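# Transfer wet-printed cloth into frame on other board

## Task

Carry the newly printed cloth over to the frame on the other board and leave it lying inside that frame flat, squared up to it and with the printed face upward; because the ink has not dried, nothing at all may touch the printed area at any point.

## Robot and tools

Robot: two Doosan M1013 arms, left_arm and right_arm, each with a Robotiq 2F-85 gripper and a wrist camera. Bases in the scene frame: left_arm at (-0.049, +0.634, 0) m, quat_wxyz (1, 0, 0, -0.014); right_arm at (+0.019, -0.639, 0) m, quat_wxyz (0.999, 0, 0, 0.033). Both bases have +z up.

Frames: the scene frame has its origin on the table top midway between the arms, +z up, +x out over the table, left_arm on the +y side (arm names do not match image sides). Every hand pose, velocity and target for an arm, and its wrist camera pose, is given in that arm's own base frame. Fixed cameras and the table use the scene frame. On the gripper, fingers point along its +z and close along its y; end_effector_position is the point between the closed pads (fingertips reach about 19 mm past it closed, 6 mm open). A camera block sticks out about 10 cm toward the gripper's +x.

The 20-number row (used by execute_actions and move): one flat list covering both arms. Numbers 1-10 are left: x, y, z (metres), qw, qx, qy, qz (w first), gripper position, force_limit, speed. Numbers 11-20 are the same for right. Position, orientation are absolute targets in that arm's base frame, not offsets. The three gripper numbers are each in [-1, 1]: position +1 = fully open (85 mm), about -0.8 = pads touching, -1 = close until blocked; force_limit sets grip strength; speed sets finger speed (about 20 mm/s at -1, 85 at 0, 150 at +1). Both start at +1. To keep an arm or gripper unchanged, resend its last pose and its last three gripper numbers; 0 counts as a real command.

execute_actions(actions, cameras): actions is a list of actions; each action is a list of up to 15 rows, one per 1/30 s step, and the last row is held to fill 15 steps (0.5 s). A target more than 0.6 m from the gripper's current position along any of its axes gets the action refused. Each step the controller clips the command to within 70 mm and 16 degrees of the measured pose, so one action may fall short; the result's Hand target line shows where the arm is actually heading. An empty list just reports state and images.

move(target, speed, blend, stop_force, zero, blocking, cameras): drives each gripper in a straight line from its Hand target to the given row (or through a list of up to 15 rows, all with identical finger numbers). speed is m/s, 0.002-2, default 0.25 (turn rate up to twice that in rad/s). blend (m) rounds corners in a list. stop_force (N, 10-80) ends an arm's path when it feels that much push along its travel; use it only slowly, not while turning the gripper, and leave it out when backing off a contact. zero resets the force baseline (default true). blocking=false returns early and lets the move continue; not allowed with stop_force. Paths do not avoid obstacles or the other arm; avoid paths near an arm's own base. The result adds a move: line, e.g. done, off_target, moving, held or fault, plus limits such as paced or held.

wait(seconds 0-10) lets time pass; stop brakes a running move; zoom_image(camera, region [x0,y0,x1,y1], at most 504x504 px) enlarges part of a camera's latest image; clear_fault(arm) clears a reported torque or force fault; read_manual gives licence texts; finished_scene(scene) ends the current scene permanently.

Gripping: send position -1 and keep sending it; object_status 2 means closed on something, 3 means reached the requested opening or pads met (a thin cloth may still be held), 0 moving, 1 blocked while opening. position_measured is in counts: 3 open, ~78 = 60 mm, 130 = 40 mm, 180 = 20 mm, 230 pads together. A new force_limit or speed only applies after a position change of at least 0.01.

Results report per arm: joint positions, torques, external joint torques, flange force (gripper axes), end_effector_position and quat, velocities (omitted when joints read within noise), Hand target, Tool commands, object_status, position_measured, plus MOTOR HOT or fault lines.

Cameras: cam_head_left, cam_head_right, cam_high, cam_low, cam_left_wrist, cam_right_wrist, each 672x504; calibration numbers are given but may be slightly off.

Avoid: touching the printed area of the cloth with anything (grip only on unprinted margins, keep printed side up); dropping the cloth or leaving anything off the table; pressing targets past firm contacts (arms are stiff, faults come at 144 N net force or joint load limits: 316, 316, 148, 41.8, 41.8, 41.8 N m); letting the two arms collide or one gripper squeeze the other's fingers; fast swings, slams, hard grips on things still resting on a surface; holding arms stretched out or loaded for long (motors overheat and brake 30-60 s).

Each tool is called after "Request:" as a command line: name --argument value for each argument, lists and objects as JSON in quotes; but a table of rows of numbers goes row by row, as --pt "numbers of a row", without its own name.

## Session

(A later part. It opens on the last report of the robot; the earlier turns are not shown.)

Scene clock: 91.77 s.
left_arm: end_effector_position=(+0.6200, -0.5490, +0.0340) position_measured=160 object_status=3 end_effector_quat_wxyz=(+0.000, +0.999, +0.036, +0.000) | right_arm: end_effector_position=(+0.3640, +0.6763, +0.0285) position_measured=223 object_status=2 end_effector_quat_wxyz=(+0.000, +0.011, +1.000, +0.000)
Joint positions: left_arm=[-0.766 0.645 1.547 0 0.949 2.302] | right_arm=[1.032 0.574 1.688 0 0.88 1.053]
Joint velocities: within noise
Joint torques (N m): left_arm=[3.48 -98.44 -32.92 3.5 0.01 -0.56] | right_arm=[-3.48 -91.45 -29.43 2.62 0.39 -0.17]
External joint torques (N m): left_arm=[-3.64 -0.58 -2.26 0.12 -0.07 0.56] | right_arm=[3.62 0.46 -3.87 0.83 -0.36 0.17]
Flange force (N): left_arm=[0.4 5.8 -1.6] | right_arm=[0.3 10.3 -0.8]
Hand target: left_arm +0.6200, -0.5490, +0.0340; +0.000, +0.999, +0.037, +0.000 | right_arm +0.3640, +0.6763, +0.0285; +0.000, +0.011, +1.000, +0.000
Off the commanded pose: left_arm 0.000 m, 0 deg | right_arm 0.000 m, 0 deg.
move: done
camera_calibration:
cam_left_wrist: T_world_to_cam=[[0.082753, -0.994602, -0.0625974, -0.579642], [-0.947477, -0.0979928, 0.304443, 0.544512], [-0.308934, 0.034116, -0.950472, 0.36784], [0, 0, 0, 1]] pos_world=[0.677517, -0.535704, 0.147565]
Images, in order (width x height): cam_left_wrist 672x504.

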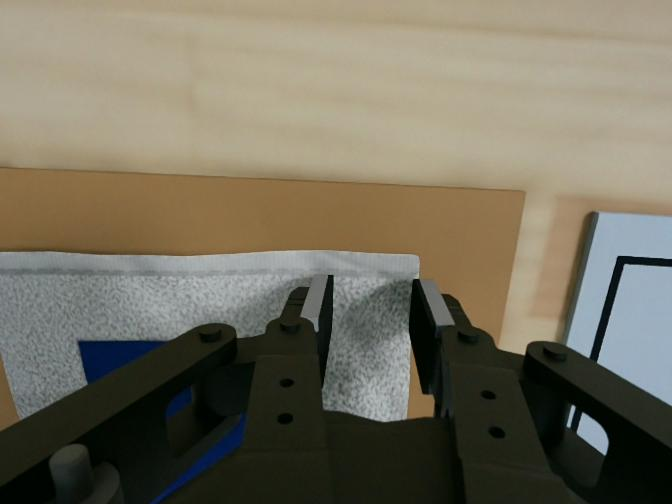

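Request:
move --target '[0.62,-0.543,0.034,0,0.9993,0.0365,0,-0.246,-0.9,-0.5,0.364,0.6763,0.0285,0,0.0105,0.9999,0,-1,-0.9,-1]' --speed 0.04 --cameras '[]'

Request:
move --target '[0.62,-0.543,0.015,0,0.9993,0.0365,0,-0.246,-0.9,-0.5,0.364,0.6763,0.0285,0,0.0105,0.9999,0,-1,-0.9,-1]' --speed 0.008 --stop_force 12 --cameras '["cam_left_wrist"]'

Scene clock: 94.40 s.
left_arm: end_effector_position=(+0.6200, -0.5430, +0.0340) position_measured=160 object_status=3 end_effector_quat_wxyz=(+0.000, +0.999, +0.036, +0.000) | right_arm: end_effector_position=(+0.3640, +0.6763, +0.0285) position_measured=223 object_status=2 end_effector_quat_wxyz=(+0.000, +0.011, +1.000, +0.000)
Joint positions: left_arm=[-0.761 0.64 1.556 0 0.945 2.307] | right_arm=[1.032 0.574 1.688 0 0.88 1.053]
Joint velocities: within noise
Joint torques (N m): left_arm=[3.58 -98.06 -32.64 3.48 0 -0.54] | right_arm=[-3.27 -91.54 -29.36 2.58 0.41 -0.11]
External joint torques (N m): left_arm=[-3.52 -0.06 -2.37 0.12 -0.06 0.54] | right_arm=[3.81 0.37 -3.92 0.87 -0.37 0.11]
Flange force (N): left_arm=[1.2 6.3 -1.1] | right_arm=[0.4 10.4 -0.9]
Hand target: left_arm +0.6200, -0.5430, +0.0340; +0.000, +0.999, +0.037, +0.000 | right_arm +0.3640, +0.6763, +0.0285; +0.000, +0.011, +1.000, +0.000
Off the commanded pose: left_arm 0.000 m, 0 deg | right_arm 0.000 m, 0 deg.
move: done
No camera images: "cameras" was empty.

Scene clock: 95.80 s.
left_arm: end_effector_position=(+0.6201, -0.5431, +0.0277) position_measured=160 object_status=3 end_effector_quat_wxyz=(+0.000, +0.999, +0.037, +0.000) | right_arm: end_effector_position=(+0.3640, +0.6763, +0.0285) position_measured=223 object_status=2 end_effector_quat_wxyz=(+0.000, +0.011, +1.000, +0.000)
Joint positions: left_arm=[-0.761 0.646 1.559 0 0.936 2.307] | right_arm=[1.032 0.574 1.688 0 0.88 1.053]
Joint velocities: within noise
Joint torques (N m): left_arm=[3.6 -79.46 -24.05 3.49 -0.7 -0.57] | right_arm=[-3.28 -91.55 -29.34 2.63 0.43 -0.16]
External joint torques (N m): left_arm=[-3.59 -19.6 -10.92 0.11 0.64 0.57] | right_arm=[3.51 0.77 -3.93 0.81 -0.4 0.16]
Flange force (N): left_arm=[-1.9 3.3 -24.8] | right_arm=[-0.1 10.7 -0.5]
Hand target: left_arm +0.6201, -0.5431, +0.0277; +0.000, +0.999, +0.037, +0.000 | right_arm +0.3640, +0.6763, +0.0285; +0.000, +0.011, +1.000, +0.000
Off the commanded pose: left_arm 0.013 m, 0 deg | right_arm 0.000 m, 0 deg.
move: contact (left_arm)
camera_calibration:
cam_left_wrist: T_world_to_cam=[[0.0826959, -0.994616, -0.0624605, -0.574056], [-0.94752, -0.0978924, 0.304339, 0.547116], [-0.308815, 0.0340149, -0.950514, 0.361519], [0, 0, 0, 1]] pos_world=[0.677518, -0.529704, 0.141264]
Images, in order (width x height): cam_left_wrist 672x504.

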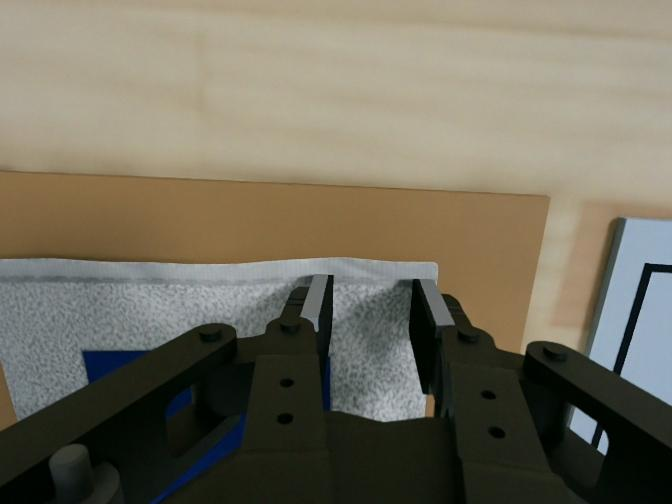

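Request:
execute_actions --actions '[[[0.6201,-0.5431,0.0277,0,0.9993,0.0365,0,-1,-0.9,-1,0.364,0.6763,0.0285,0,0.0105,0.9999,0,-1,-0.9,-1]],[[0.6201,-0.5431,0.0277,0,0.9993,0.0365,0,-1,-0.9,-1,0.364,0.6763,0.0285,0,0.0105,0.9999,0,-1,-0.9,-1]],[[0.6201,-0.5431,0.0277,0,0.9993,0.0365,0,-1,-0.9,-1,0.364,0.6763,0.0285,0,0.0105,0.9999,0,-1,-0.9,-1]]]' --cameras '["cam_left_wrist"]'

Request:
zoom_image --camera "cam_left_wrist" --region '[220, 160, 520, 385]'

Scene clock: 98.47 s.
left_arm: end_effector_position=(+0.6201, -0.5431, +0.0276) position_measured=230 object_status=3 end_effector_quat_wxyz=(+0.000, +0.999, +0.037, +0.000) | right_arm: end_effector_position=(+0.3640, +0.6763, +0.0285) position_measured=223 object_status=2 end_effector_quat_wxyz=(+0.000, +0.011, +1.000, +0.000)
Joint positions: left_arm=[-0.761 0.646 1.559 0 0.936 2.307] | right_arm=[1.032 0.574 1.688 0 0.88 1.053]
Joint velocities: within noise
Joint torques (N m): left_arm=[2.41 -65.96 -16.43 3.05 -0.3 -0.59] | right_arm=[-3.34 -91.77 -29.34 2.65 0.43 -0.17]
External joint torques (N m): left_arm=[-2.39 -32.3 -18.29 0.53 0.25 0.59] | right_arm=[3.37 0.67 -4.05 0.8 -0.4 0.17]
External joint torques at the end of the 1st action: left_arm=[-3.82 -32.27 -19.19 -0.11 -0.18 0.55] | right_arm=[3.66 0.28 -3.93 0.83 -0.38 0.14]
External joint torques at the end of the 2nd action: left_arm=[-4.84 -42.45 -25.28 -0.23 -0.76 0.53] | right_arm=[2.97 0.53 -4.07 0.83 -0.36 0.17]
Flange force (N): left_arm=[-0.4 2.7 -39.9] | right_arm=[-0.3 10.7 -0.6]
Flange force at the end of the 1st action (N): left_arm=[-0.5 5.2 -39.7] | right_arm=[0.3 10.2 -1.0]
Flange force at the end of the 2nd action (N): left_arm=[-1.0 6.4 -51.4] | right_arm=[-0.7 10.4 -0.9]
Hand target: left_arm +0.6201, -0.5431, +0.0277; +0.000, +0.999, +0.037, +0.000 | right_arm +0.3640, +0.6763, +0.0285; +0.000, +0.011, +1.000, +0.000
Off the commanded pose: left_arm 0.000 m, 0 deg | right_arm 0.000 m, 0 deg.
camera_calibration:
cam_left_wrist: T_world_to_cam=[[0.0827141, -0.994599, -0.0626982, -0.574132], [-0.947451, -0.0979899, 0.304524, 0.547011], [-0.309023, 0.034215, -0.950439, 0.361665], [0, 0, 0, 1]] pos_world=[0.677517, -0.529804, 0.141165]
Images, in order (width x height): cam_left_wrist 672x504.

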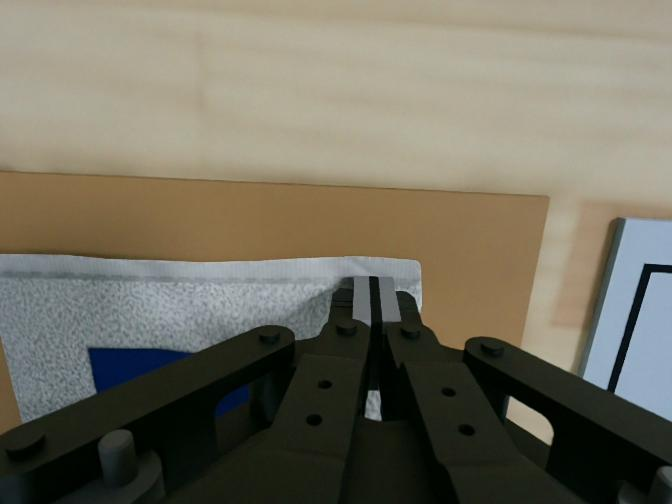

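Scaled by 1.680 from the camera's 672x504 image, which has a finer 960x720 frame.

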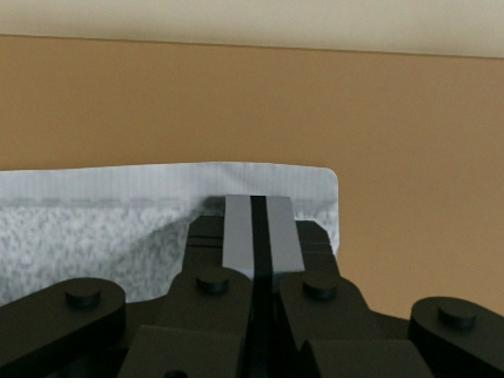

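Request:
move --pt "0.6201 -0.5431 0.04 0 0.9993 0.0365 0 -1 -0.9 -1 0.364 0.6763 0.0285 0 0.0105 0.9999 0 -1 -0.9 -1" --pt "0.605 -0.542 0.045 0 0.9993 0.0365 0 -0.246 -0.9 -1 0.364 0.6763 0.0285 0 0.0105 0.9999 0 -1 -0.9 -1" --pt "0.605 -0.542 0.034 0 0.9993 0.0365 0 -0.246 -0.9 -1 0.364 0.6763 0.0285 0 0.0105 0.9999 0 -1 -0.9 -1" --speed 0.05 --cameras '["cam_left_wrist"]'

Request:
zoom_image --camera "cam_left_wrist" --region '[220, 160, 520, 385]'

Scene clock: 104.63 s.
left_arm: end_effector_position=(+0.6050, -0.5420, +0.0340) position_measured=160 object_status=3 end_effector_quat_wxyz=(+0.000, +0.999, +0.037, +0.000) | right_arm: end_effector_position=(+0.3640, +0.6763, +0.0285) position_measured=223 object_status=2 end_effector_quat_wxyz=(+0.000, +0.011, +1.000, +0.000)
Joint positions: left_arm=[-0.773 0.625 1.584 0 0.933 2.296] | right_arm=[1.032 0.574 1.688 0 0.88 1.053]
Joint velocities: within noise
Joint torques (N m): left_arm=[3.36 -96.48 -32.45 3.44 0.07 -0.6] | right_arm=[-3.37 -91.56 -29.46 2.63 0.45 -0.17]
External joint torques (N m): left_arm=[-3.33 -0.57 -2.39 0.15 -0.13 0.6] | right_arm=[3.45 0.72 -3.81 0.81 -0.42 0.17]
Flange force (N): left_arm=[0.8 5.6 -1.5] | right_arm=[0.0 10.3 -0.4]
Hand target: left_arm +0.6050, -0.5420, +0.0340; +0.000, +0.999, +0.037, +0.000 | right_arm +0.3640, +0.6763, +0.0285; +0.000, +0.011, +1.000, +0.000
Off the commanded pose: left_arm 0.000 m, 0 deg | right_arm 0.000 m, 0 deg.
move: done
camera_calibration:
cam_left_wrist: T_world_to_cam=[[0.082753, -0.994602, -0.0625974, -0.571438], [-0.947477, -0.0979928, 0.304443, 0.530986], [-0.308934, 0.034116, -0.950472, 0.362967], [0, 0, 0, 1]] pos_world=[0.662517, -0.528704, 0.147565]
Images, in order (width x height): cam_left_wrist 672x504.

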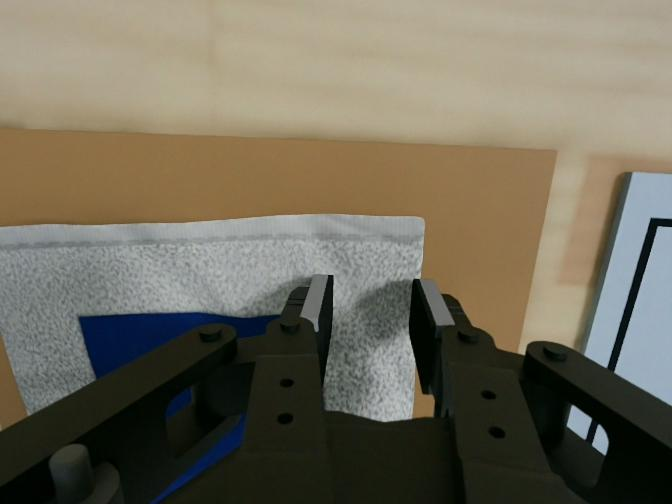

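Scaled by 1.680 from the camera's 672x504 image, which has a finer 960x720 frame.

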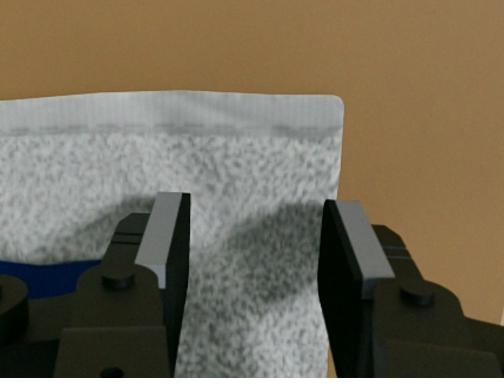

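Request:
move --target '[0.606,-0.540,0.034,0,0.9993,0.0365,0,-0.28,-0.9,-1,0.364,0.6763,0.0285,0,0.0105,0.9999,0,-1,-0.9,-1]' --speed 0.04 --cameras '[]'

Request:
move --target '[0.606,-0.540,0.015,0,0.9993,0.0365,0,-0.28,-0.9,-1,0.364,0.6763,0.0285,0,0.0105,0.9999,0,-1,-0.9,-1]' --speed 0.008 --stop_force 12 --cameras '["cam_left_wrist"]'

Scene clock: 107.07 s.
left_arm: end_effector_position=(+0.6060, -0.5400, +0.0340) position_measured=164 object_status=3 end_effector_quat_wxyz=(+0.000, +0.999, +0.036, +0.000) | right_arm: end_effector_position=(+0.3640, +0.6763, +0.0285) position_measured=223 object_status=2 end_effector_quat_wxyz=(+0.000, +0.011, +1.000, +0.000)
Joint positions: left_arm=[-0.77 0.624 1.586 0 0.932 2.298] | right_arm=[1.032 0.574 1.688 0 0.88 1.053]
Joint velocities: within noise
Joint torques (N m): left_arm=[3.54 -96.3 -32.52 3.45 0.02 -0.58] | right_arm=[-3.2 -91.48 -29.31 2.6 0.4 -0.16]
External joint torques (N m): left_arm=[-3.52 -0.78 -2.35 0.14 -0.08 0.58] | right_arm=[3.29 0.49 -4.03 0.85 -0.37 0.16]
Flange force (N): left_arm=[0.4 5.6 -1.8] | right_arm=[-0.3 10.5 -0.8]
Hand target: left_arm +0.6060, -0.5400, +0.0340; +0.000, +0.999, +0.037, +0.000 | right_arm +0.3640, +0.6763, +0.0285; +0.000, +0.011, +1.000, +0.000
Off the commanded pose: left_arm 0.000 m, 0 deg | right_arm 0.000 m, 0 deg.
move: done
No camera images: "cameras" was empty.

Scene clock: 108.47 s.
left_arm: end_effector_position=(+0.6061, -0.5401, +0.0277) position_measured=164 object_status=3 end_effector_quat_wxyz=(+0.000, +0.999, +0.037, +0.000) | right_arm: end_effector_position=(+0.3640, +0.6763, +0.0285) position_measured=223 object_status=2 end_effector_quat_wxyz=(+0.000, +0.011, +1.000, +0.000)
Joint positions: left_arm=[-0.77 0.63 1.589 0 0.923 2.298] | right_arm=[1.032 0.574 1.688 0 0.88 1.053]
Joint velocities: within noise
Joint torques (N m): left_arm=[3.62 -78.94 -24.23 3.48 -0.57 -0.57] | right_arm=[-3.37 -91.61 -29.24 2.64 0.41 -0.17]
External joint torques (N m): left_arm=[-3.61 -17.78 -10.22 0.06 0.52 0.57] | right_arm=[3.44 0.55 -4.11 0.8 -0.38 0.17]
Flange force (N): left_arm=[-1.7 3.6 -22.9] | right_arm=[-0.2 10.8 -0.8]
Hand target: left_arm +0.6061, -0.5401, +0.0277; +0.000, +0.999, +0.037, +0.000 | right_arm +0.3640, +0.6763, +0.0285; +0.000, +0.011, +1.000, +0.000
Off the commanded pose: left_arm 0.013 m, 0 deg | right_arm 0.000 m, 0 deg.
move: contact (left_arm)
camera_calibration:
cam_left_wrist: T_world_to_cam=[[0.0826959, -0.994616, -0.0624605, -0.569915], [-0.94752, -0.0978924, 0.304339, 0.534144], [-0.308815, 0.0340149, -0.950514, 0.357094], [0, 0, 0, 1]] pos_world=[0.663518, -0.526704, 0.141264]
Images, in order (width x height): cam_left_wrist 672x504.

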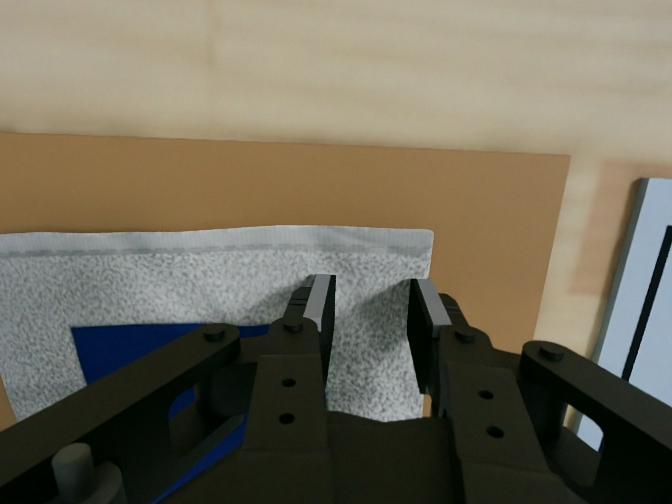

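Request:
execute_actions --actions '[[[0.6061,-0.5401,0.0277,0,0.9993,0.0365,0,-1,-0.9,-1,0.364,0.6763,0.0285,0,0.0105,0.9999,0,-1,-0.9,-1]],[[0.6061,-0.5401,0.0277,0,0.9993,0.0365,0,-1,-0.9,-1,0.364,0.6763,0.0285,0,0.0105,0.9999,0,-1,-0.9,-1]],[[0.6061,-0.5401,0.0277,0,0.9993,0.0365,0,-1,-0.9,-1,0.364,0.6763,0.0285,0,0.0105,0.9999,0,-1,-0.9,-1]]]' --cameras '["cam_left_wrist"]'

Request:
zoom_image --camera "cam_left_wrist" --region '[220, 160, 520, 385]'

Scene clock: 111.73 s.
left_arm: end_effector_position=(+0.6061, -0.5401, +0.0276) position_measured=230 object_status=3 end_effector_quat_wxyz=(+0.000, +0.999, +0.037, +0.000) | right_arm: end_effector_position=(+0.3640, +0.6763, +0.0285) position_measured=223 object_status=2 end_effector_quat_wxyz=(+0.000, +0.011, +1.000, +0.000)
Joint positions: left_arm=[-0.77 0.63 1.589 0 0.923 2.298] | right_arm=[1.032 0.574 1.688 0 0.88 1.053]
Joint velocities: within noise
Joint torques (N m): left_arm=[2.79 -69.24 -18.27 3.12 -0.11 -0.58] | right_arm=[-3.35 -91.64 -29.24 2.58 0.43 -0.19]
External joint torques (N m): left_arm=[-2.82 -28.29 -16.39 0.45 0.05 0.58] | right_arm=[3.32 0.76 -4.01 0.86 -0.39 0.19]
External joint torques at the end of the 1st action: left_arm=[-5.4 -30.12 -18.32 -0.57 -0.69 0.61] | right_arm=[2.93 0.56 -3.95 0.79 -0.35 0.17]
External joint torques at the end of the 2nd action: left_arm=[-4.15 -34.72 -20.69 -0.1 -0.48 0.58] | right_arm=[3.48 0.15 -4.01 0.81 -0.41 0.17]
Flange force (N): left_arm=[-0.6 3.3 -35.4] | right_arm=[-0.4 10.7 -0.5]
Flange force at the end of the 1st action (N): left_arm=[-2.0 6.4 -37.0] | right_arm=[-0.7 10.2 -0.8]
Flange force at the end of the 2nd action (N): left_arm=[-1.0 5.3 -42.9] | right_arm=[0.2 10.1 -1.1]
Hand target: left_arm +0.6061, -0.5401, +0.0277; +0.000, +0.999, +0.037, +0.000 | right_arm +0.3640, +0.6763, +0.0285; +0.000, +0.011, +1.000, +0.000
Off the commanded pose: left_arm 0.000 m, 0 deg | right_arm 0.000 m, 0 deg.
camera_calibration:
cam_left_wrist: T_world_to_cam=[[0.0827112, -0.994599, -0.062706, -0.569987], [-0.947421, -0.0979928, 0.304615, 0.534006], [-0.309114, 0.034214, -0.950409, 0.357291], [0, 0, 0, 1]] pos_world=[0.663517, -0.526804, 0.141165]
Images, in order (width x height): cam_left_wrist 672x504.

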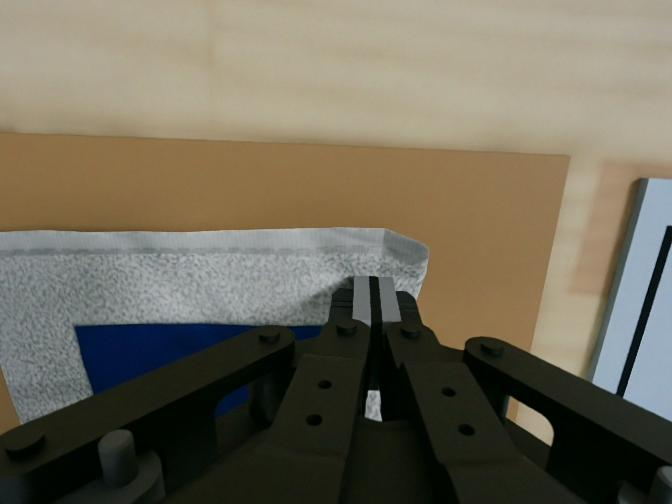

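Scaled by 1.680 from the camera's 672x504 image, which has a finer 960x720 frame.

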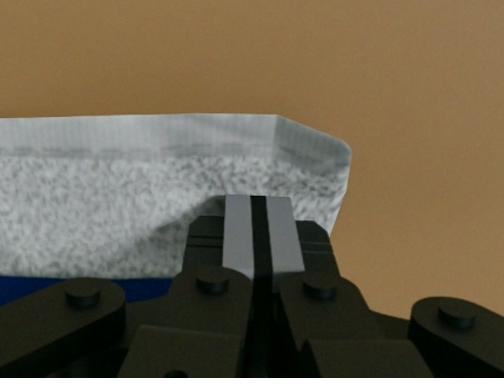

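Request:
move --pt "0.6061 -0.5401 0.05 0 0.9993 0.0365 0 -1 -0.9 -1 0.364 0.6763 0.0285 0 0.0105 0.9999 0 -1 -0.9 -1" --pt "0.610 -0.550 0.08 0 0.7325 -0.6807 0 -0.28 -0.9 -1 0.364 0.6763 0.0285 0 0.0105 0.9999 0 -1 -0.9 -1" --pt "0.610 -0.550 0.05 0 0.7325 -0.6807 0 -0.28 -0.9 -1 0.364 0.6763 0.0285 0 0.0105 0.9999 0 -1 -0.9 -1" --speed 0.2 --cameras '["cam_left_wrist","cam_high"]'

Scene clock: 135.20 s.
left_arm: end_effector_position=(+0.6100, -0.5500, +0.0500) position_measured=164 object_status=3 end_effector_quat_wxyz=(+0.000, +0.733, -0.681, +0.000) | right_arm: end_effector_position=(+0.3640, +0.6763, +0.0285) position_measured=223 object_status=2 end_effector_quat_wxyz=(+0.000, +0.011, +1.000, +0.000)
Joint positions: left_arm=[-0.776 0.621 1.555 0 0.965 3.863] | right_arm=[1.032 0.574 1.688 0 0.88 1.053]
Joint velocities: within noise
Joint torques (N m): left_arm=[3.42 -97.23 -33.39 3.46 0.03 -0.56] | right_arm=[-3.33 -91.55 -29.32 2.62 0.44 -0.16]
External joint torques (N m): left_arm=[-3.41 -0.01 -2.16 0.11 -0.09 0.56] | right_arm=[3.46 0.29 -4.09 0.83 -0.42 0.17]
Flange force (N): left_arm=[5.9 -0.9 -1.0] | right_arm=[0.0 10.4 -1.0]
Hand target: left_arm +0.6100, -0.5500, +0.0500; +0.000, +0.733, -0.681, +0.000 | right_arm +0.3640, +0.6763, +0.0285; +0.000, +0.011, +1.000, +0.000
Off the commanded pose: left_arm 0.000 m, 0 deg | right_arm 0.000 m, 0 deg.
move: done
camera_calibration:
cam_left_wrist: T_world_to_cam=[[-0.994582, -0.0829477, -0.0626581, 0.579776], [-0.0981966, 0.947459, 0.304431, 0.587009], [0.0341142, 0.308934, -0.950471, 0.321883], [0, 0, 0, 1]] pos_world=[0.623296, -0.607517, 0.163565]
Images, in order (width x height): cam_high 672x504, cam_left_wrist 672x504.

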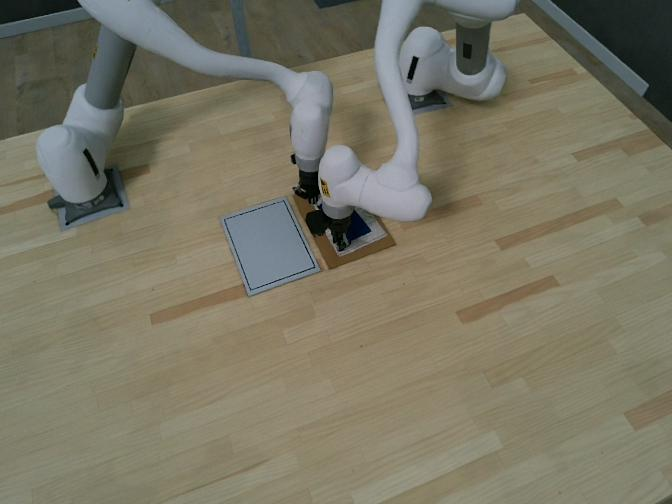

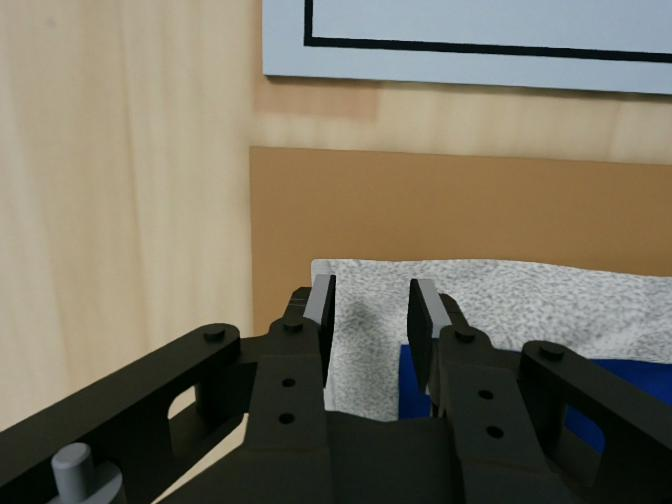

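Request:
move --pt "0.621 -0.535 0.05 0 0.7325 -0.6807 0 -0.28 -0.9 -1 0.364 0.6763 0.0285 0 0.0105 0.9999 0 -1 -0.9 -1" --pt "0.621 -0.535 0.036 0 0.7325 -0.6807 0 -0.28 -0.9 -1 0.364 0.6763 0.0285 0 0.0105 0.9999 0 -1 -0.9 -1" --speed 0.05 --cameras '["cam_left_wrist"]'

Request:
zoom_image --camera "cam_left_wrist" --region '[220, 160, 520, 385]'

Scene clock: 140.53 s.
left_arm: end_effector_position=(+0.6210, -0.5350, +0.0360) position_measured=164 object_status=3 end_effector_quat_wxyz=(+0.000, +0.733, -0.681, +0.000) | right_arm: end_effector_position=(+0.3640, +0.6763, +0.0285) position_measured=223 object_status=2 end_effector_quat_wxyz=(+0.000, +0.011, +1.000, +0.000)
Joint positions: left_arm=[-0.753 0.632 1.566 0 0.943 3.886] | right_arm=[1.032 0.574 1.688 0 0.88 1.053]
Joint velocities: within noise
Joint torques (N m): left_arm=[3.34 -97.29 -32.73 3.36 -0.01 -0.58] | right_arm=[-3.26 -91.24 -29.29 2.62 0.42 -0.18]
External joint torques (N m): left_arm=[-3.42 -0.67 -2.38 0.16 -0.05 0.58] | right_arm=[3.2 0.39 -3.98 0.82 -0.39 0.18]
Flange force (N): left_arm=[5.7 -0.8 -1.7] | right_arm=[-0.3 10.2 -0.9]
Hand target: left_arm +0.6210, -0.5350, +0.0360; +0.000, +0.733, -0.681, +0.000 | right_arm +0.3640, +0.6763, +0.0285; +0.000, +0.011, +1.000, +0.000
Off the commanded pose: left_arm 0.000 m, 0 deg | right_arm 0.000 m, 0 deg.
move: done
camera_calibration:
cam_left_wrist: T_world_to_cam=[[-0.994583, -0.0829388, -0.0626642, 0.591089], [-0.0981933, 0.947431, 0.304522, 0.578106], [0.0341133, 0.309025, -0.950442, 0.303617], [0, 0, 0, 1]] pos_world=[0.634296, -0.592517, 0.149565]
Images, in order (width x height): cam_left_wrist 672x504.

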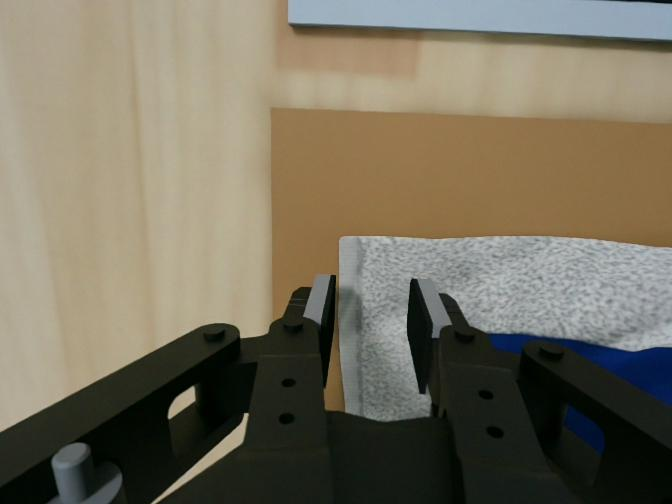

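Scaled by 1.680 from the camera's 672x504 image, which has a finer 960x720 frame.

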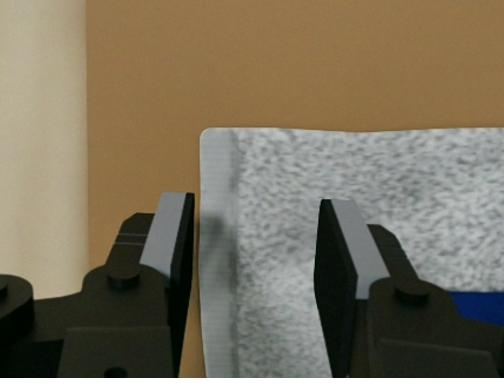

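Request:
move --target '[0.615,-0.535,0.036,0,0.7325,-0.6807,0,-0.28,-0.9,-1,0.364,0.6763,0.0285,0,0.0105,0.9999,0,-1,-0.9,-1]' --speed 0.05 --cameras '[]'

Request:
move --target '[0.615,-0.535,0.015,0,0.7325,-0.6807,0,-0.28,-0.9,-1,0.364,0.6763,0.0285,0,0.0105,0.9999,0,-1,-0.9,-1]' --speed 0.008 --stop_force 12 --cameras '["cam_left_wrist"]'

Request:
execute_actions --actions '[]' --cameras '["cam_left_wrist"]'

Scene clock: 143.43 s.
left_arm: end_effector_position=(+0.6150, -0.5350, +0.0360) position_measured=164 object_status=3 end_effector_quat_wxyz=(+0.000, +0.733, -0.681, +0.000) | right_arm: end_effector_position=(+0.3640, +0.6763, +0.0285) position_measured=223 object_status=2 end_effector_quat_wxyz=(+0.000, +0.011, +1.000, +0.000)
Joint positions: left_arm=[-0.758 0.626 1.577 0 0.938 3.881] | right_arm=[1.032 0.574 1.688 0 0.88 1.053]
Joint velocities: within noise
Joint torques (N m): left_arm=[3.36 -96.94 -32.55 3.38 0.06 -0.57] | right_arm=[-3.42 -91.61 -29.34 2.6 0.45 -0.16]
External joint torques (N m): left_arm=[-3.29 -0.41 -2.46 0.13 -0.12 0.57] | right_arm=[3.46 -0.08 -4.24 0.86 -0.43 0.16]
Flange force (N): left_arm=[5.9 -1.1 -1.4] | right_arm=[0.0 10.3 -1.5]
Hand target: left_arm +0.6150, -0.5350, +0.0360; +0.000, +0.733, -0.681, +0.000 | right_arm +0.3640, +0.6763, +0.0285; +0.000, +0.011, +1.000, +0.000
Off the commanded pose: left_arm 0.000 m, 0 deg | right_arm 0.000 m, 0 deg.
move: done
No camera images: "cameras" was empty.

Scene clock: 145.07 s.
left_arm: end_effector_position=(+0.6151, -0.5351, +0.0277) position_measured=164 object_status=3 end_effector_quat_wxyz=(+0.000, +0.733, -0.681, +0.000) | right_arm: end_effector_position=(+0.3640, +0.6763, +0.0285) position_measured=223 object_status=2 end_effector_quat_wxyz=(+0.000, +0.011, +1.000, +0.000)
Joint positions: left_arm=[-0.758 0.634 1.581 0 0.926 3.881] | right_arm=[1.032 0.574 1.688 0 0.88 1.053]
Joint velocities: within noise
Joint torques (N m): left_arm=[3.23 -80.18 -24.52 3.25 -0.48 -0.57] | right_arm=[-3.37 -91.57 -29.36 2.61 0.42 -0.13]
External joint torques (N m): left_arm=[-3.43 -17.1 -10.06 0.21 0.42 0.57] | right_arm=[3.18 0.5 -3.97 0.83 -0.39 0.13]
Flange force (N): left_arm=[3.8 1.2 -21.9] | right_arm=[-0.4 10.2 -0.8]
Hand target: left_arm +0.6151, -0.5351, +0.0277; +0.000, +0.733, -0.681, +0.000 | right_arm +0.3640, +0.6763, +0.0285; +0.000, +0.011, +1.000, +0.000
Off the commanded pose: left_arm 0.013 m, 0 deg | right_arm 0.000 m, 0 deg.
move: contact (left_arm)
camera_calibration:
cam_left_wrist: T_world_to_cam=[[-0.99457, -0.0830116, -0.0627734, 0.584659], [-0.0982895, 0.947484, 0.304326, 0.580205], [0.0342142, 0.308843, -0.950497, 0.295672], [0, 0, 0, 1]] pos_world=[0.628396, -0.592517, 0.141165]
Images, in order (width x height): cam_left_wrist 672x504.

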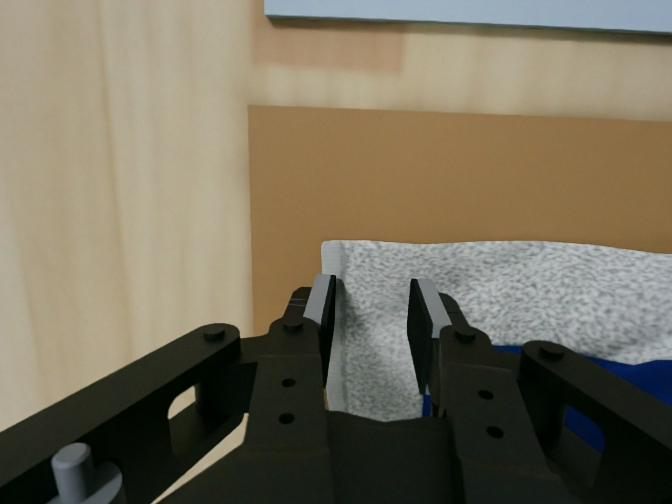

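Scene clock: 145.07 s.
left_arm: end_effector_position=(+0.6151, -0.5351, +0.0277) position_measured=164 object_status=3 end_effector_quat_wxyz=(+0.000, +0.733, -0.681, +0.000) | right_arm: end_effector_position=(+0.3640, +0.6763, +0.0285) position_measured=223 object_status=2 end_effector_quat_wxyz=(+0.000, +0.011, +1.000, +0.000)
Joint positions: left_arm=[-0.758 0.634 1.581 0 0.926 3.881] | right_arm=[1.032 0.574 1.688 0 0.88 1.053]
Joint velocities: within noise
Joint torques (N m): left_arm=[3.23 -80.18 -24.52 3.25 -0.48 -0.57] | right_arm=[-3.37 -91.57 -29.36 2.61 0.42 -0.13]
External joint torques (N m): left_arm=[-3.43 -17.1 -10.06 0.21 0.42 0.57] | right_arm=[3.18 0.5 -3.97 0.83 -0.39 0.13]
Flange force (N): left_arm=[3.8 1.2 -21.9] | right_arm=[-0.4 10.2 -0.8]
Hand target: left_arm +0.6151, -0.5351, +0.0277; +0.000, +0.733, -0.681, +0.000 | right_arm +0.3640, +0.6763, +0.0285; +0.000, +0.011, +1.000, +0.000
Tool commands: left_gripper/position=-0.28 left_gripper/force_limit=-0.9 left_gripper/speed=-1.0 right_gripper/position=-1.0 right_gripper/force_limit=-0.9 right_gripper/speed=-1.0
Off the commanded pose: left_arm 0.013 m, 0 deg | right_arm 0.000 m, 0 deg.
camera_calibration:
cam_left_wrist: T_world_to_cam=[[-0.99457, -0.0830116, -0.0627734, 0.584659], [-0.0982895, 0.947484, 0.304326, 0.580205], [0.0342142, 0.308843, -0.950497, 0.295672], [0, 0, 0, 1]] pos_world=[0.628396, -0.592517, 0.141165]
Images, in order (width x height): cam_left_wrist 672x504.

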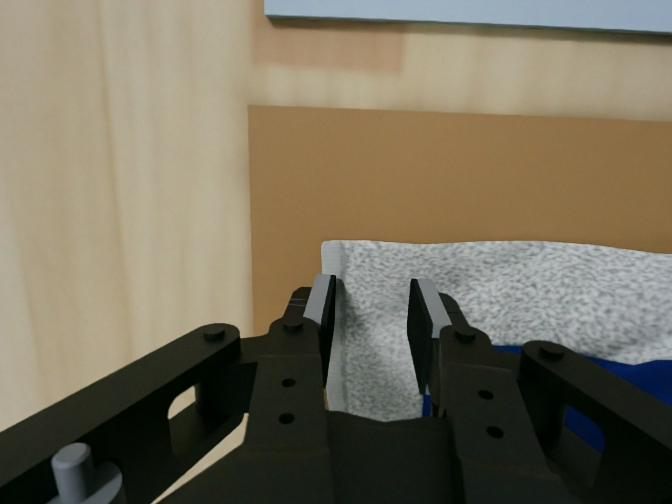

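Request:
execute_actions --actions '[[[0.6151,-0.5351,0.0277,0,0.7325,-0.6807,0,-1,-0.9,-1,0.364,0.6763,0.0285,0,0.0105,0.9999,0,-1,-0.9,-1]],[[0.6151,-0.5351,0.0277,0,0.7325,-0.6807,0,-1,-0.9,-1,0.364,0.6763,0.0285,0,0.0105,0.9999,0,-1,-0.9,-1]],[[0.6151,-0.5351,0.0277,0,0.7325,-0.6807,0,-1,-0.9,-1,0.364,0.6763,0.0285,0,0.0105,0.9999,0,-1,-0.9,-1]]]' --cameras '["cam_left_wrist"]'

Request:
zoom_image --camera "cam_left_wrist" --region '[220, 160, 520, 385]'

Scene clock: 148.33 s.
left_arm: end_effector_position=(+0.6151, -0.5351, +0.0276) position_measured=230 object_status=3 end_effector_quat_wxyz=(+0.000, +0.733, -0.681, +0.000) | right_arm: end_effector_position=(+0.3640, +0.6763, +0.0285) position_measured=223 object_status=2 end_effector_quat_wxyz=(+0.000, +0.011, +1.000, +0.000)
Joint positions: left_arm=[-0.758 0.635 1.58 0 0.927 3.881] | right_arm=[1.032 0.574 1.688 0 0.88 1.053]
Joint velocities: within noise
Joint torques (N m): left_arm=[3.52 -69.26 -17.65 3.36 0.11 -0.57] | right_arm=[-3.4 -91.37 -29.33 2.63 0.41 -0.2]
External joint torques (N m): left_arm=[-3.43 -28.41 -17 0.12 -0.17 0.57] | right_arm=[3.3 0.24 -4.05 0.81 -0.39 0.2]
External joint torques at the end of the 1st action: left_arm=[-1.32 -29.46 -17.99 0.91 -0.51 0.57] | right_arm=[3.02 0.92 -4.02 0.82 -0.39 0.17]
External joint torques at the end of the 2nd action: left_arm=[-2.32 -37.29 -22.09 0.55 -0.36 0.58] | right_arm=[2.74 0.86 -4.01 0.79 -0.42 0.14]
Flange force (N): left_arm=[4.6 0.4 -35.3] | right_arm=[-0.1 10.2 -1.1]
Flange force at the end of the 1st action (N): left_arm=[3.3 -2.0 -36.3] | right_arm=[-0.8 10.7 -0.4]
Flange force at the end of the 2nd action (N): left_arm=[3.9 -0.8 -46.0] | right_arm=[-1.1 10.4 -0.4]
Hand target: left_arm +0.6151, -0.5351, +0.0277; +0.000, +0.733, -0.681, +0.000 | right_arm +0.3640, +0.6763, +0.0285; +0.000, +0.011, +1.000, +0.000
Off the commanded pose: left_arm 0.000 m, 0 deg | right_arm 0.000 m, 0 deg.
camera_calibration:
cam_left_wrist: T_world_to_cam=[[-0.994587, -0.0829626, -0.0625675, 0.58467], [-0.0981864, 0.947428, 0.304531, 0.580078], [0.0340135, 0.309026, -0.950445, 0.295899], [0, 0, 0, 1]] pos_world=[0.628396, -0.592517, 0.141165]
Images, in order (width x height): cam_left_wrist 672x504.

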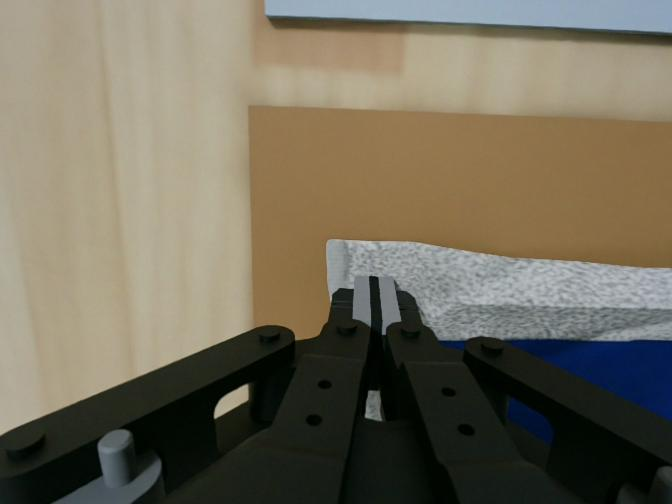

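Scaled by 1.680 from the camera's 672x504 image, which has a finer 960x720 frame.

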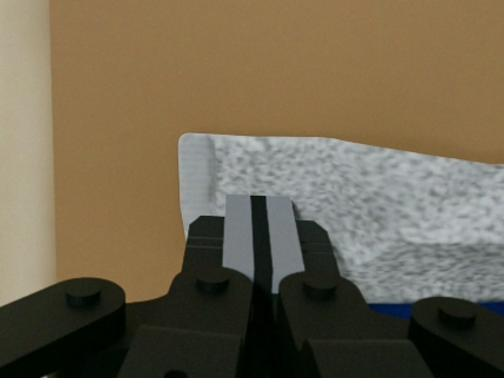

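Request:
move --pt "0.6151 -0.5351 0.05 0 0.7325 -0.6807 0 -1 -0.9 -1 0.364 0.6763 0.0285 0 0.0105 0.9999 0 -1 -0.9 -1" --pt "0.616 -0.531 0.07 0 0.9993 0.0365 0 -0.12 -0.9 -1 0.364 0.6763 0.0285 0 0.0105 0.9999 0 -1 -0.9 -1" --pt "0.616 -0.531 0.035 0 0.9993 0.0365 0 -0.12 -0.9 -1 0.364 0.6763 0.0285 0 0.0105 0.9999 0 -1 -0.9 -1" --speed 0.2 --cameras '["cam_left_wrist"]'

Request:
zoom_image --camera "cam_left_wrist" --region '[220, 160, 520, 385]'

Scene clock: 162.33 s.
left_arm: end_effector_position=(+0.6160, -0.5310, +0.0350) position_measured=144 object_status=3 end_effector_quat_wxyz=(+0.000, +0.999, +0.036, +0.000) | right_arm: end_effector_position=(+0.3640, +0.6763, +0.0285) position_measured=223 object_status=2 end_effector_quat_wxyz=(+0.000, +0.011, +1.000, +0.000)
Joint positions: left_arm=[-0.754 0.625 1.582 0 0.935 2.315] | right_arm=[1.032 0.574 1.688 0 0.88 1.053]
Joint velocities: within noise
Joint torques (N m): left_arm=[3.44 -96.66 -32.55 3.45 0.05 -0.57] | right_arm=[-3.38 -91.25 -29.31 2.61 0.4 -0.18]
External joint torques (N m): left_arm=[-3.59 -0.65 -2.39 0.14 -0.1 0.57] | right_arm=[3.41 0.26 -4.02 0.84 -0.37 0.18]
Flange force (N): left_arm=[0.6 5.8 -1.7] | right_arm=[0.0 10.3 -1.1]
Hand target: left_arm +0.6160, -0.5310, +0.0350; +0.000, +0.999, +0.037, +0.000 | right_arm +0.3640, +0.6763, +0.0285; +0.000, +0.011, +1.000, +0.000
Off the commanded pose: left_arm 0.000 m, 0 deg | right_arm 0.000 m, 0 deg.
move: done
camera_calibration:
cam_left_wrist: T_world_to_cam=[[0.082759, -0.994602, -0.0625992, -0.561349], [-0.947476, -0.0979991, 0.304443, 0.542178], [-0.308934, 0.0341159, -0.950472, 0.366941], [0, 0, 0, 1]] pos_world=[0.673517, -0.517704, 0.148565]
Images, in order (width x height): cam_left_wrist 672x504.

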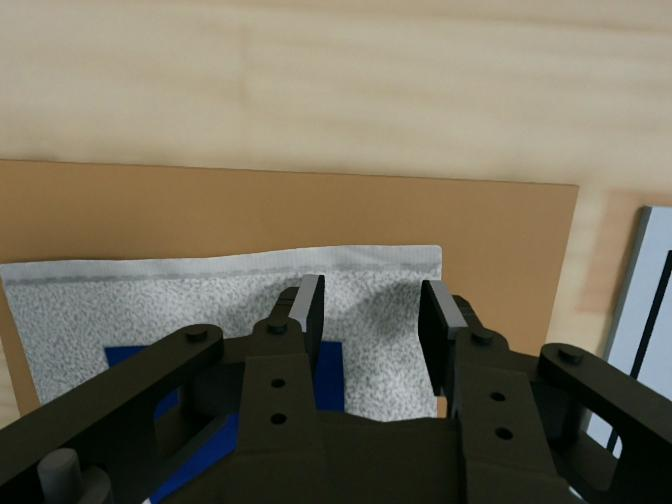

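Scaled by 1.680 from the camera's 672x504 image, which has a finer 960x720 frame.

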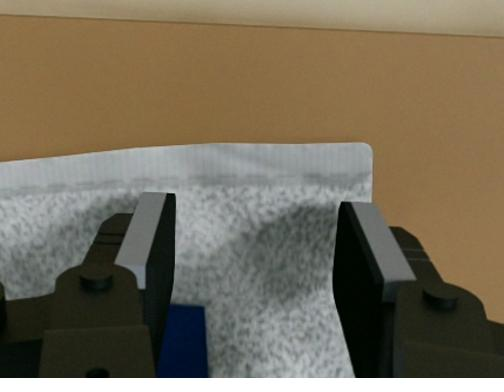

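Request:
move --target '[0.618,-0.532,0.035,0,0.9993,0.0365,0,-0.12,-0.5,-1,0.364,0.6763,0.0285,0,0.0105,0.9999,0,-1,-0.9,-1]' --speed 0.04 --cameras '[]'

Request:
move --target '[0.618,-0.532,0.015,0,0.9993,0.0365,0,-0.12,-0.5,-1,0.364,0.6763,0.0285,0,0.0105,0.9999,0,-1,-0.9,-1]' --speed 0.008 --stop_force 30 --cameras '["cam_left_wrist"]'

Scene clock: 165.77 s.
left_arm: end_effector_position=(+0.6180, -0.5320, +0.0350) position_measured=144 object_status=3 end_effector_quat_wxyz=(+0.000, +0.999, +0.036, +0.000) | right_arm: end_effector_position=(+0.3640, +0.6763, +0.0285) position_measured=223 object_status=2 end_effector_quat_wxyz=(+0.000, +0.011, +1.000, +0.000)
Joint positions: left_arm=[-0.753 0.628 1.576 0 0.937 2.315] | right_arm=[1.032 0.574 1.688 0 0.88 1.053]
Joint velocities: within noise
Joint torques (N m): left_arm=[3.52 -96.73 -32.61 3.46 0.03 -0.58] | right_arm=[-3.43 -91.62 -29.28 2.62 0.45 -0.17]
External joint torques (N m): left_arm=[-3.48 -0.42 -2.27 0.12 -0.08 0.58] | right_arm=[3.46 0.64 -4.08 0.83 -0.43 0.17]
Flange force (N): left_arm=[0.7 5.7 -1.4] | right_arm=[-0.2 10.8 -0.6]
Hand target: left_arm +0.6180, -0.5320, +0.0350; +0.000, +0.999, +0.037, +0.000 | right_arm +0.3640, +0.6763, +0.0285; +0.000, +0.011, +1.000, +0.000
Off the commanded pose: left_arm 0.000 m, 0 deg | right_arm 0.000 m, 0 deg.
move: done
No camera images: "cameras" was empty.

Scene clock: 167.43 s.
left_arm: end_effector_position=(+0.6181, -0.5321, +0.0266) position_measured=144 object_status=3 end_effector_quat_wxyz=(+0.000, +0.999, +0.037, +0.000) | right_arm: end_effector_position=(+0.3640, +0.6763, +0.0285) position_measured=223 object_status=2 end_effector_quat_wxyz=(+0.000, +0.011, +1.000, +0.000)
Joint positions: left_arm=[-0.753 0.636 1.58 0 0.925 2.315] | right_arm=[1.032 0.574 1.688 0 0.88 1.053]
Joint velocities: within noise
Joint torques (N m): left_arm=[3.68 -62.24 -16.69 3.51 -1.36 -0.58] | right_arm=[-3.51 -91.46 -29.32 2.61 0.41 -0.21]
External joint torques (N m): left_arm=[-3.55 -35.49 -17.92 0.05 1.3 0.58] | right_arm=[3.85 0.36 -4 0.83 -0.37 0.21]
Flange force (N): left_arm=[-4.2 0.9 -44.7] | right_arm=[0.5 10.6 -1.0]
Hand target: left_arm +0.6181, -0.5321, +0.0266; +0.000, +0.999, +0.037, +0.000 | right_arm +0.3640, +0.6763, +0.0285; +0.000, +0.011, +1.000, +0.000
Off the commanded pose: left_arm 0.012 m, 0 deg | right_arm 0.000 m, 0 deg.
move: contact (left_arm)
camera_calibration:
cam_left_wrist: T_world_to_cam=[[0.0827675, -0.994622, -0.062257, -0.563199], [-0.947572, -0.0978918, 0.304177, 0.546681], [-0.308636, 0.033817, -0.950579, 0.35927], [0, 0, 0, 1]] pos_world=[0.675518, -0.518804, 0.140163]
Images, in order (width x height): cam_left_wrist 672x504.

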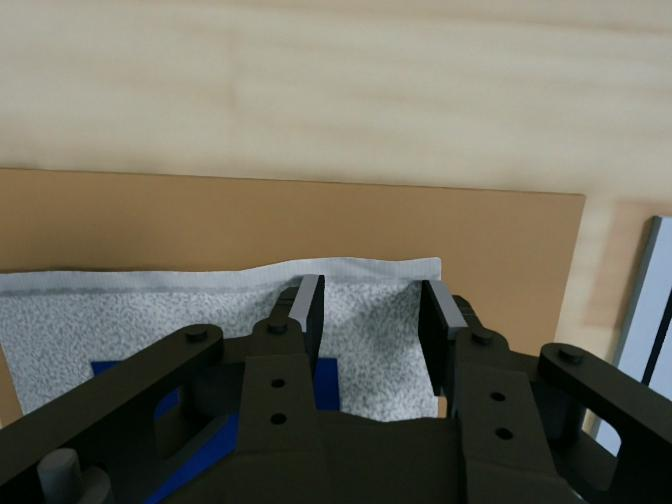

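Request:
execute_actions --actions '[[[0.6181,-0.5321,0.0266,0,0.9993,0.0365,0,-0.45,-0.5,-1,0.364,0.6763,0.0285,0,0.0105,0.9999,0,-1,-0.9,-1]],[[0.6181,-0.5321,0.0266,0,0.9993,0.0365,0,-0.45,-0.5,-1,0.364,0.6763,0.0285,0,0.0105,0.9999,0,-1,-0.9,-1]]]' --cameras '["cam_left_wrist"]'

Scene clock: 171.10 s.
left_arm: end_effector_position=(+0.6181, -0.5321, +0.0267) position_measured=180 object_status=2 end_effector_quat_wxyz=(+0.000, +0.999, +0.037, +0.000) | right_arm: end_effector_position=(+0.3640, +0.6763, +0.0285) position_measured=223 object_status=2 end_effector_quat_wxyz=(+0.000, +0.011, +1.000, +0.000)
Joint positions: left_arm=[-0.753 0.636 1.58 0 0.925 2.315] | right_arm=[1.032 0.574 1.688 0 0.88 1.053]
Joint velocities: within noise
Joint torques (N m): left_arm=[3.85 -14.52 9.8 3.54 -0.52 -0.54] | right_arm=[-3.5 -91.56 -29.38 2.6 0.42 -0.16]
External joint torques (N m): left_arm=[-3.89 -82.71 -44.27 0 0.46 0.54] | right_arm=[3.5 0.65 -3.9 0.84 -0.39 0.16]
External joint torques at the end of the 1st action: left_arm=[-6.58 -63.05 -34.4 -0.84 0.24 0.58] | right_arm=[3.44 0.51 -3.96 0.82 -0.38 0.18]
Flange force (N): left_arm=[-4.4 1.4 -101.7] | right_arm=[0.0 10.5 -0.6]
Flange force at the end of the 1st action (N): left_arm=[-5.5 4.9 -77.6] | right_arm=[0.0 10.4 -0.8]
Hand target: left_arm +0.6181, -0.5321, +0.0266; +0.000, +0.999, +0.037, +0.000 | right_arm +0.3640, +0.6763, +0.0285; +0.000, +0.011, +1.000, +0.000
Off the commanded pose: left_arm 0.000 m, 0 deg | right_arm 0.000 m, 0 deg.
camera_calibration:
cam_left_wrist: T_world_to_cam=[[0.082759, -0.994602, -0.0625992, -0.563142], [-0.947476, -0.0979991, 0.304443, 0.546617], [-0.308934, 0.0341159, -0.950472, 0.359643], [0, 0, 0, 1]] pos_world=[0.675617, -0.518804, 0.140165]
Images, in order (width x height): cam_left_wrist 672x504.

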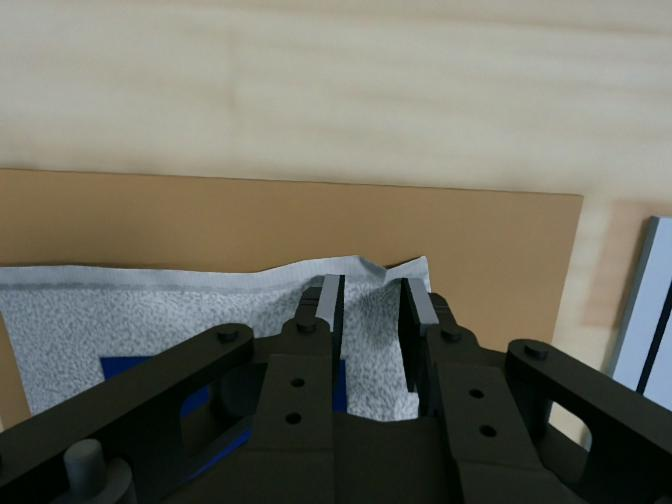

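Request:
execute_actions --actions '[[[0.6181,-0.5321,0.0277,0,0.9993,0.0365,0,-0.45,-0.5,-1,0.364,0.6763,0.0285,0,0.0105,0.9999,0,-1,-0.9,-1]]]' --cameras '["cam_left_wrist"]'

Request:
zoom_image --camera "cam_left_wrist" --region '[220, 160, 520, 385]'

Scene clock: 173.20 s.
left_arm: end_effector_position=(+0.6181, -0.5321, +0.0276) position_measured=180 object_status=2 end_effector_quat_wxyz=(+0.000, +0.999, +0.037, +0.000) | right_arm: end_effector_position=(+0.3640, +0.6763, +0.0285) position_measured=223 object_status=2 end_effector_quat_wxyz=(+0.000, +0.011, +1.000, +0.000)
Joint positions: left_arm=[-0.753 0.635 1.58 0 0.927 2.315] | right_arm=[1.032 0.574 1.688 0 0.88 1.053]
Joint velocities: within noise
Joint torques (N m): left_arm=[3.05 -60.01 -12.19 3.31 0.4 -0.56] | right_arm=[-3.38 -91.66 -29.37 2.58 0.4 -0.16]
External joint torques (N m): left_arm=[-3 -36.92 -22.26 0.24 -0.46 0.56] | right_arm=[3.31 0.88 -3.85 0.85 -0.37 0.16]
Flange force (N): left_arm=[0.8 5.0 -45.6] | right_arm=[-0.3 10.5 -0.4]
Hand target: left_arm +0.6181, -0.5321, +0.0277; +0.000, +0.999, +0.037, +0.000 | right_arm +0.3640, +0.6763, +0.0285; +0.000, +0.011, +1.000, +0.000
Off the commanded pose: left_arm 0.000 m, 0 deg | right_arm 0.000 m, 0 deg.
camera_calibration:
cam_left_wrist: T_world_to_cam=[[0.0827141, -0.994599, -0.0626982, -0.563034], [-0.947451, -0.0979899, 0.304524, 0.546288], [-0.309023, 0.034215, -0.950439, 0.360701], [0, 0, 0, 1]] pos_world=[0.675617, -0.518804, 0.141165]
Images, in order (width x height): cam_left_wrist 672x504.

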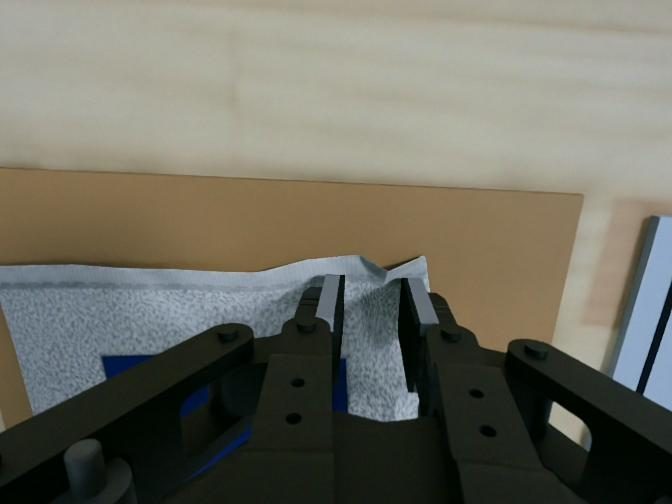

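Scaled by 1.680 from the camera's 672x504 image, which has a finer 960x720 frame.

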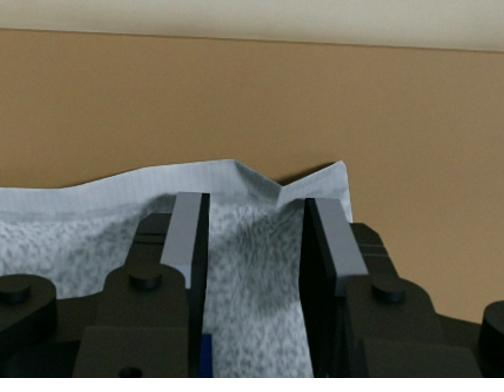

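Request:
execute_actions --actions '[[[0.6181,-0.5321,0.0278,0,0.9993,0.0365,0,-0.55,-0.5,-1,0.364,0.6763,0.0285,0,0.0105,0.9999,0,-1,-0.9,-1]],[[0.6181,-0.5321,0.0279,0,0.9993,0.0365,0,-0.65,-0.5,-1,0.364,0.6763,0.0285,0,0.0105,0.9999,0,-1,-0.9,-1]]]' --cameras '["cam_left_wrist"]'

Request:
zoom_image --camera "cam_left_wrist" --region '[220, 160, 520, 385]'

Scene clock: 176.73 s.
left_arm: end_effector_position=(+0.6181, -0.5321, +0.0279) position_measured=211 object_status=0 end_effector_quat_wxyz=(+0.000, +0.999, +0.037, +0.000) | right_arm: end_effector_position=(+0.3640, +0.6763, +0.0285) position_measured=223 object_status=2 end_effector_quat_wxyz=(+0.000, +0.011, +1.000, +0.000)
Joint positions: left_arm=[-0.753 0.635 1.58 0 0.927 2.315] | right_arm=[1.032 0.574 1.688 0 0.88 1.053]
Joint velocities: within noise
Joint torques (N m): left_arm=[4.99 -63.16 -14.06 3.86 0.39 -0.61] | right_arm=[-3.45 -91.56 -29.37 2.64 0.46 -0.16]
External joint torques (N m): left_arm=[-5.07 -34.31 -20.57 -0.3 -0.45 0.61] | right_arm=[3.62 0.44 -3.98 0.81 -0.43 0.15]
External joint torques at the end of the 1st action: left_arm=[-3.58 -39.5 -22.72 0.04 -0.18 0.6] | right_arm=[3.55 0.42 -4.1 0.81 -0.39 0.13]
Flange force (N): left_arm=[-1.5 6.3 -42.3] | right_arm=[0.2 10.5 -0.8]
Flange force at the end of the 1st action (N): left_arm=[-1.1 4.1 -48.7] | right_arm=[-0.1 10.6 -0.9]
Hand target: left_arm +0.6181, -0.5321, +0.0279; +0.000, +0.999, +0.037, +0.000 | right_arm +0.3640, +0.6763, +0.0285; +0.000, +0.011, +1.000, +0.000
Off the commanded pose: left_arm 0.000 m, 0 deg | right_arm 0.000 m, 0 deg.
camera_calibration:
cam_left_wrist: T_world_to_cam=[[0.0827501, -0.994602, -0.0626052, -0.56306], [-0.947447, -0.0979957, 0.304533, 0.546221], [-0.309024, 0.034115, -0.950442, 0.36084], [0, 0, 0, 1]] pos_world=[0.675617, -0.518804, 0.141365]
Images, in order (width x height): cam_left_wrist 672x504.

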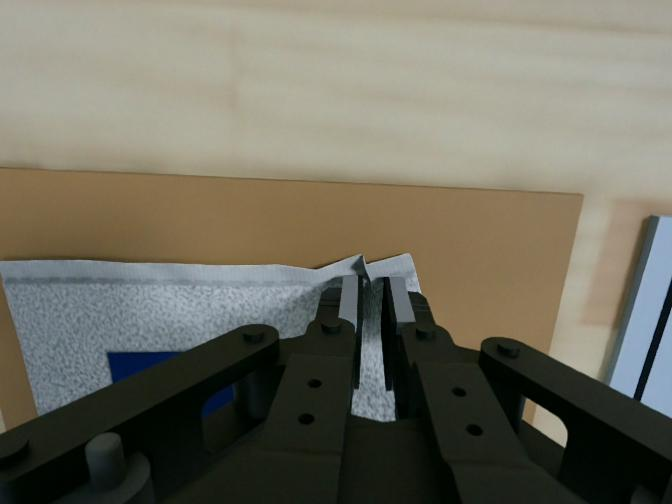

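Scaled by 1.680 from the camera's 672x504 image, which has a finer 960x720 frame.

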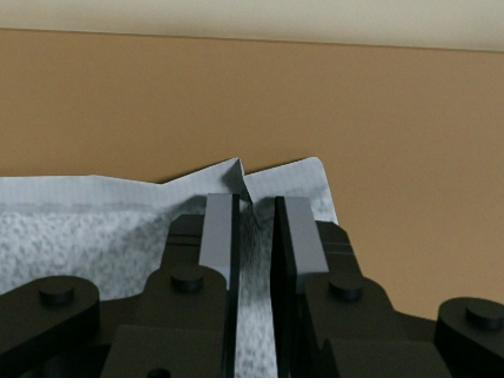

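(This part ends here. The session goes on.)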